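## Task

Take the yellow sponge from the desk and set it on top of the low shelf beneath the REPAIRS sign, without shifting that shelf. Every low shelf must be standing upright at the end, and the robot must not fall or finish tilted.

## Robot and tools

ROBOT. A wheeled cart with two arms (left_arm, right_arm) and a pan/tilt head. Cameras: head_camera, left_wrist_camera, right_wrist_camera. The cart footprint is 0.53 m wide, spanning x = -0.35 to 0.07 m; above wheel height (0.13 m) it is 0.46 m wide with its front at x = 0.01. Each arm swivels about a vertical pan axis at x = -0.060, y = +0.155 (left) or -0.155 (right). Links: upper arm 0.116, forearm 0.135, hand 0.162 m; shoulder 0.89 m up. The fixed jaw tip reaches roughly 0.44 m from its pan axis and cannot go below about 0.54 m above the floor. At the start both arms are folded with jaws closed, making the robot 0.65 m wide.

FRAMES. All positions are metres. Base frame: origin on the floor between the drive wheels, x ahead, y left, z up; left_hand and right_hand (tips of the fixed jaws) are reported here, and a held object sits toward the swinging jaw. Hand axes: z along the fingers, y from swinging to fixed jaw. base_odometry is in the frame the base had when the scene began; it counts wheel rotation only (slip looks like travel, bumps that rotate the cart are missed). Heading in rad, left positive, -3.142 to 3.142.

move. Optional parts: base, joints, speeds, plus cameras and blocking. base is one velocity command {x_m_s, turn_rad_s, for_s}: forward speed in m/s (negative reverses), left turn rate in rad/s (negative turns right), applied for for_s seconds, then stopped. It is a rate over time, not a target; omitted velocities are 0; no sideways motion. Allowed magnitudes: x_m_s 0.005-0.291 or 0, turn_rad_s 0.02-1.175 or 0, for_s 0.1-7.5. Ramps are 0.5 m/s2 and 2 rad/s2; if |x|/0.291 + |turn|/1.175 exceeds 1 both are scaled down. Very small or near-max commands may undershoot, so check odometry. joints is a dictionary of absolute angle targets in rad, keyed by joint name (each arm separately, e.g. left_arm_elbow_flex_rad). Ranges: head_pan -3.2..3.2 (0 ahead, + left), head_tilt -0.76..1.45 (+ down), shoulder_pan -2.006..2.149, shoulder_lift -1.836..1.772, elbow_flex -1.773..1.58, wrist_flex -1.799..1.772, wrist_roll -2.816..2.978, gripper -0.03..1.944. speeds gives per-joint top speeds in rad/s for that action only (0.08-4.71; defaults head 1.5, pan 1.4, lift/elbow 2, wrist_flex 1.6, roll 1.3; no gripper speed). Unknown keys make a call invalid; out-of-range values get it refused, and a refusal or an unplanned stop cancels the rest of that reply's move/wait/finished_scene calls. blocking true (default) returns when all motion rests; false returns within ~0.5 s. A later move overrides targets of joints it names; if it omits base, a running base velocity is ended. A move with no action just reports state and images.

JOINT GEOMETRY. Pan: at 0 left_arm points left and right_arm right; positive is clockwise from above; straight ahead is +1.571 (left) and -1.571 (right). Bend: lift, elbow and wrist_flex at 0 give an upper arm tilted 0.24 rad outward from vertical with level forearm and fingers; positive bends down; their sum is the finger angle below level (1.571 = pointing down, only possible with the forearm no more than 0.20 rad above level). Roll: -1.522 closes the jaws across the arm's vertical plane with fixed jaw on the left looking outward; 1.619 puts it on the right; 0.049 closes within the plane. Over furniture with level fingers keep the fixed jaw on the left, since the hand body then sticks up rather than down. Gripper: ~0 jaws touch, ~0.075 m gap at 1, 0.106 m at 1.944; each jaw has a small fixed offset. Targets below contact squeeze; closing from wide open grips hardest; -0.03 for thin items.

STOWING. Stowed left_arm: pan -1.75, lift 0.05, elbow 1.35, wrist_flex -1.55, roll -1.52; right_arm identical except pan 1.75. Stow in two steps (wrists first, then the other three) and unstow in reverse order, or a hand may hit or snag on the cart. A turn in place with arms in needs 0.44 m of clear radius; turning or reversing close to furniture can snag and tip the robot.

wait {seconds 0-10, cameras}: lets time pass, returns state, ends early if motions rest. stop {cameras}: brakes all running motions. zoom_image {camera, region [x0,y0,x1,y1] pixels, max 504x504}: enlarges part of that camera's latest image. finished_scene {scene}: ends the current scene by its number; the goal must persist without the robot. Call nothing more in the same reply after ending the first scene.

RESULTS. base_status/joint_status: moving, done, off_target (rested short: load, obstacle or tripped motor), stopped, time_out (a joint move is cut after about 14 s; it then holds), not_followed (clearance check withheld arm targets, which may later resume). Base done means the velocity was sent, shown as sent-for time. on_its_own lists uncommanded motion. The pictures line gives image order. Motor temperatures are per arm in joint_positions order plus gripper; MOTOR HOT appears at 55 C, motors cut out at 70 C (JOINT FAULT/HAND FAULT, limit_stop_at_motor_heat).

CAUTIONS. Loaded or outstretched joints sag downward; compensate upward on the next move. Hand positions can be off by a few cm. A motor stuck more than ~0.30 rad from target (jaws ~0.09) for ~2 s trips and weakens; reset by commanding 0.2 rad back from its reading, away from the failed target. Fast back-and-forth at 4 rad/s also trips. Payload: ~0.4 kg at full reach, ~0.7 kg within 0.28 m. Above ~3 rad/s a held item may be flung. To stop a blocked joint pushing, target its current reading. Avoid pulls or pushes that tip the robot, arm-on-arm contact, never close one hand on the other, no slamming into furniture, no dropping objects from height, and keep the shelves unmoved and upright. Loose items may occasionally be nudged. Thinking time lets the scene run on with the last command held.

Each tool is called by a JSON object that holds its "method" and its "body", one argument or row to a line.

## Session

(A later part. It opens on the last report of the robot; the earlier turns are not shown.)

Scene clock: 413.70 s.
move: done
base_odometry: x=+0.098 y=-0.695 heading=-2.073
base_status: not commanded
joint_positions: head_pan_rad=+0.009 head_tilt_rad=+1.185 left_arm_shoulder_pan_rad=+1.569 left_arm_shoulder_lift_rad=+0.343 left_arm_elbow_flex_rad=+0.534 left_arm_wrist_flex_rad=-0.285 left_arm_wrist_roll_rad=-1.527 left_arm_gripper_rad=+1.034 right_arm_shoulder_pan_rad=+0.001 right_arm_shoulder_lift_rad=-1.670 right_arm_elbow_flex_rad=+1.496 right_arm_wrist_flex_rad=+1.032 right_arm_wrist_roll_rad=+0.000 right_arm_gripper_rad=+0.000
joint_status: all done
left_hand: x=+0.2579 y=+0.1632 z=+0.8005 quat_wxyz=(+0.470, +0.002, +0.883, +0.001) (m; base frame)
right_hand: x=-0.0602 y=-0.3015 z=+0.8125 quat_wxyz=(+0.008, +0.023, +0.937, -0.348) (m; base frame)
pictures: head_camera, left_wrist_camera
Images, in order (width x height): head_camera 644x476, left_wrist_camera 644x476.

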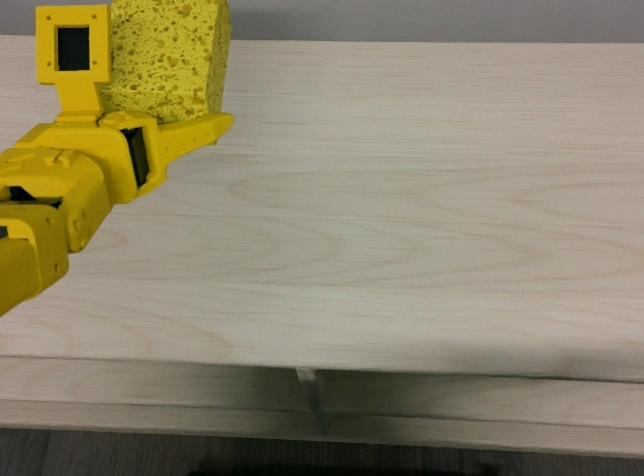

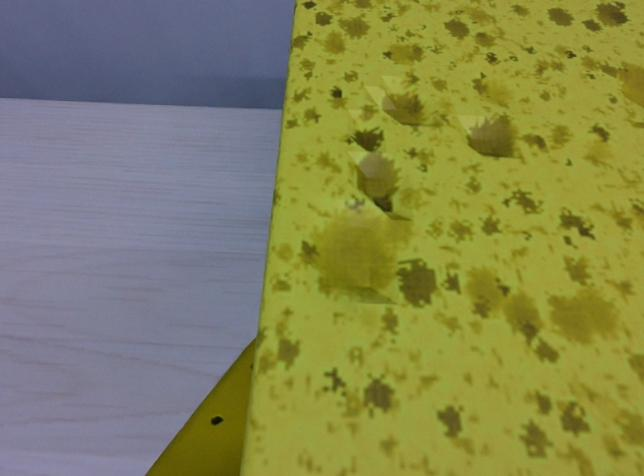

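{"method": "move", "body": {
  "joints": {"left_arm_shoulder_lift_rad":1.2,"left_arm_elbow_flex_rad":0.0,"left_arm_wrist_flex_rad":-0.6},
  "speeds": {"left_arm_shoulder_lift_rad":0.8,"left_arm_elbow_flex_rad":0.45,"left_arm_wrist_flex_rad":0.35},
  "cameras": ["left_wrist_camera"]
}}

{"method": "move", "body": {
  "joints": {"left_arm_shoulder_lift_rad":1.65,"left_arm_elbow_flex_rad":-0.3,"left_arm_wrist_flex_rad":-0.72},
  "speeds": {"left_arm_shoulder_lift_rad":0.5,"left_arm_elbow_flex_rad":0.33,"left_arm_wrist_flex_rad":0.14},
  "cameras": ["head_camera","left_wrist_camera"]
}}

Scene clock: 426.70 s.
move: done
base_odometry: x=+0.098 y=-0.695 heading=-2.073
base_status: not commanded
joint_positions: head_pan_rad=+0.009 head_tilt_rad=+1.185 left_arm_shoulder_pan_rad=+1.569 left_arm_shoulder_lift_rad=+1.214 left_arm_elbow_flex_rad=+0.025 left_arm_wrist_flex_rad=-0.584 left_arm_wrist_roll_rad=-1.527 left_arm_gripper_rad=+1.034 right_arm_shoulder_pan_rad=+0.001 right_arm_shoulder_lift_rad=-1.670 right_arm_elbow_flex_rad=+1.496 right_arm_wrist_flex_rad=+1.032 right_arm_wrist_roll_rad=+0.000 right_arm_gripper_rad=+0.000
joint_status: all done
left_hand: x=+0.2617 y=+0.1632 z=+0.6833 quat_wxyz=(+0.442, +0.002, +0.897, +0.001) (m; base frame)
right_hand: x=-0.0602 y=-0.3015 z=+0.8125 quat_wxyz=(+0.008, +0.023, +0.937, -0.348) (m; base frame)
pictures: left_wrist_camera
Images, in order (width x height): left_wrist_camera 644x476.

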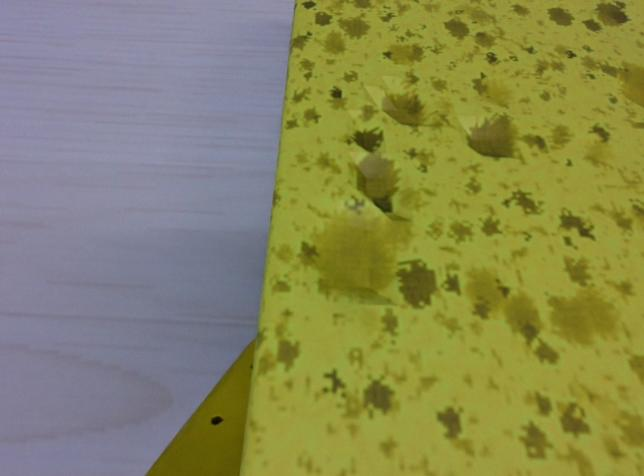

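Scene clock: 428.17 s.
move: done
base_odometry: x=+0.098 y=-0.695 heading=-2.073
base_status: not commanded
joint_positions: head_pan_rad=+0.009 head_tilt_rad=+1.185 left_arm_shoulder_pan_rad=+1.569 left_arm_shoulder_lift_rad=+1.656 left_arm_elbow_flex_rad=-0.279 left_arm_wrist_flex_rad=-0.705 left_arm_wrist_roll_rad=-1.527 left_arm_gripper_rad=+1.034 right_arm_shoulder_pan_rad=+0.001 right_arm_shoulder_lift_rad=-1.670 right_arm_elbow_flex_rad=+1.496 right_arm_wrist_flex_rad=+1.032 right_arm_wrist_roll_rad=+0.000 right_arm_gripper_rad=+0.000
joint_status: all done
left_hand: x=+0.2368 y=+0.1631 z=+0.6251 quat_wxyz=(+0.434, +0.002, +0.901, +0.001) (m; base frame)
right_hand: x=-0.0602 y=-0.3015 z=+0.8125 quat_wxyz=(+0.008, +0.023, +0.937, -0.348) (m; base frame)
pictures: head_camera, left_wrist_camera
Images, in order (width x height): head_camera 644x476, left_wrist_camera 644x476.

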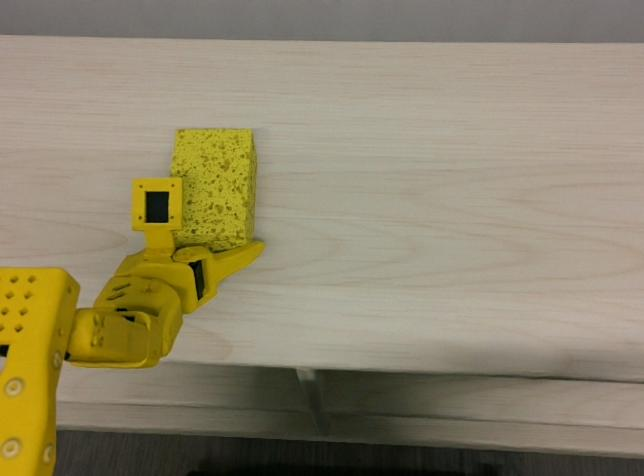

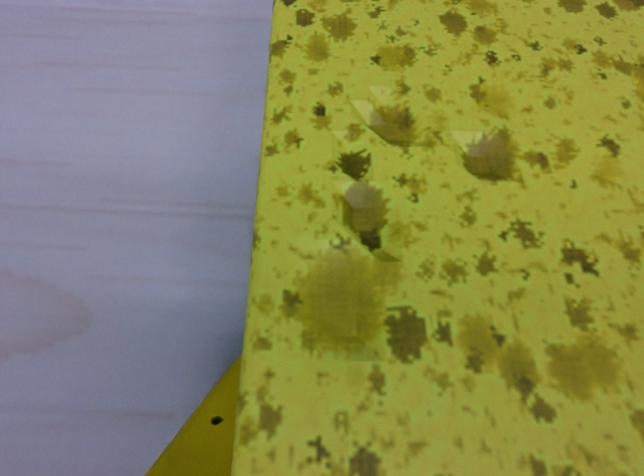

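{"method": "move", "body": {
  "joints": {"left_arm_gripper_rad":1.2},
  "cameras": ["left_wrist_camera"]
}}

{"method": "move", "body": {
  "joints": {"left_arm_gripper_rad":1.65},
  "cameras": []
}}

{"method": "move", "body": {
  "joints": {"left_arm_shoulder_lift_rad":1.0,"left_arm_elbow_flex_rad":-0.3},
  "speeds": {"left_arm_shoulder_lift_rad":0.6},
  "cameras": ["head_camera"]
}}

Scene clock: 434.83 s.
move: done
base_odometry: x=+0.098 y=-0.695 heading=-2.073
base_status: not commanded
joint_positions: head_pan_rad=+0.009 head_tilt_rad=+1.185 left_arm_shoulder_pan_rad=+1.568 left_arm_shoulder_lift_rad=+1.656 left_arm_elbow_flex_rad=-0.280 left_arm_wrist_flex_rad=-0.707 left_arm_wrist_roll_rad=-1.527 left_arm_gripper_rad=+1.192 right_arm_shoulder_pan_rad=+0.001 right_arm_shoulder_lift_rad=-1.670 right_arm_elbow_flex_rad=+1.496 right_arm_wrist_flex_rad=+1.032 right_arm_wrist_roll_rad=+0.000 right_arm_gripper_rad=+0.000
joint_status: all done
left_hand: x=+0.2373 y=+0.1636 z=+0.6255 quat_wxyz=(+0.436, +0.001, +0.900, +0.002) (m; base frame)
right_hand: x=-0.0602 y=-0.3015 z=+0.8125 quat_wxyz=(+0.008, +0.023, +0.937, -0.348) (m; base frame)
pictures: left_wrist_camera
Images, in order (width x height): left_wrist_camera 644x476.

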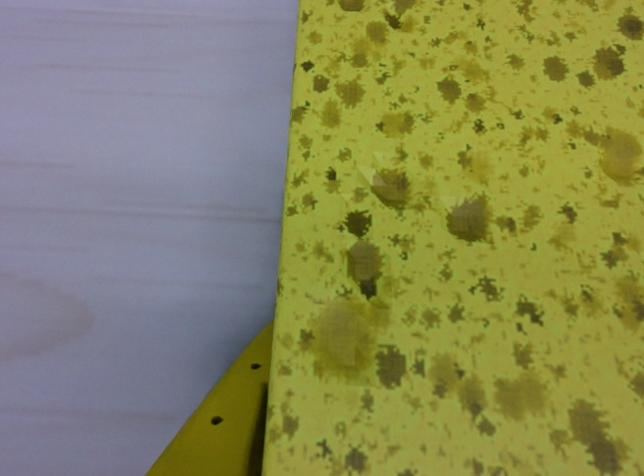

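Scene clock: 435.60 s.
move: done
base_odometry: x=+0.098 y=-0.695 heading=-2.073
base_status: not commanded
joint_positions: head_pan_rad=+0.009 head_tilt_rad=+1.185 left_arm_shoulder_pan_rad=+1.568 left_arm_shoulder_lift_rad=+1.656 left_arm_elbow_flex_rad=-0.280 left_arm_wrist_flex_rad=-0.707 left_arm_wrist_roll_rad=-1.527 left_arm_gripper_rad=+1.641 right_arm_shoulder_pan_rad=+0.001 right_arm_shoulder_lift_rad=-1.670 right_arm_elbow_flex_rad=+1.496 right_arm_wrist_flex_rad=+1.032 right_arm_wrist_roll_rad=+0.000 right_arm_gripper_rad=+0.000
joint_status: all done
left_hand: x=+0.2373 y=+0.1636 z=+0.6255 quat_wxyz=(+0.436, +0.001, +0.900, +0.002) (m; base frame)
right_hand: x=-0.0602 y=-0.3015 z=+0.8125 quat_wxyz=(+0.008, +0.023, +0.937, -0.348) (m; base frame)
pictures: none
No camera images: "cameras" was empty.

Scene clock: 437.23 s.
move: done
base_odometry: x=+0.098 y=-0.695 heading=-2.073
base_status: not commanded
joint_positions: head_pan_rad=+0.009 head_tilt_rad=+1.185 left_arm_shoulder_pan_rad=+1.568 left_arm_shoulder_lift_rad=+1.070 left_arm_elbow_flex_rad=-0.282 left_arm_wrist_flex_rad=-0.707 left_arm_wrist_roll_rad=-1.527 left_arm_gripper_rad=+1.641 right_arm_shoulder_pan_rad=+0.001 right_arm_shoulder_lift_rad=-1.670 right_arm_elbow_flex_rad=+1.496 right_arm_wrist_flex_rad=+1.032 right_arm_wrist_roll_rad=+0.000 right_arm_gripper_rad=+0.000
joint_status: all done
left_hand: x=+0.3414 y=+0.1639 z=+0.8183 quat_wxyz=(+0.678, +0.001, +0.735, +0.003) (m; base frame)
right_hand: x=-0.0602 y=-0.3015 z=+0.8125 quat_wxyz=(+0.008, +0.023, +0.937, -0.348) (m; base frame)
pictures: head_camera
Images, in order (width x height): head_camera 644x476.

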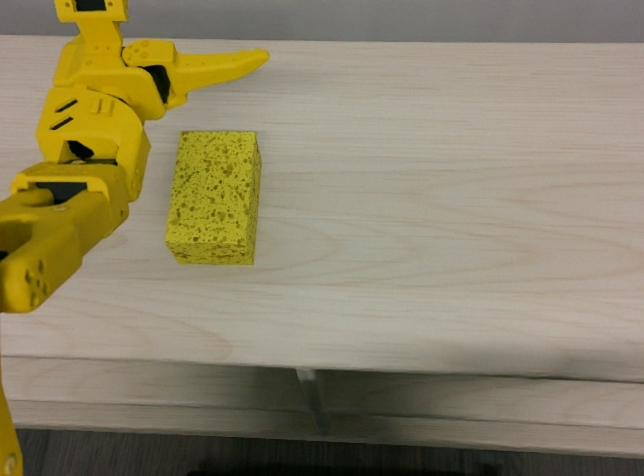

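{"method": "finished_scene", "body": {
  "scene": 2
}}

The scene is finished: the task was done.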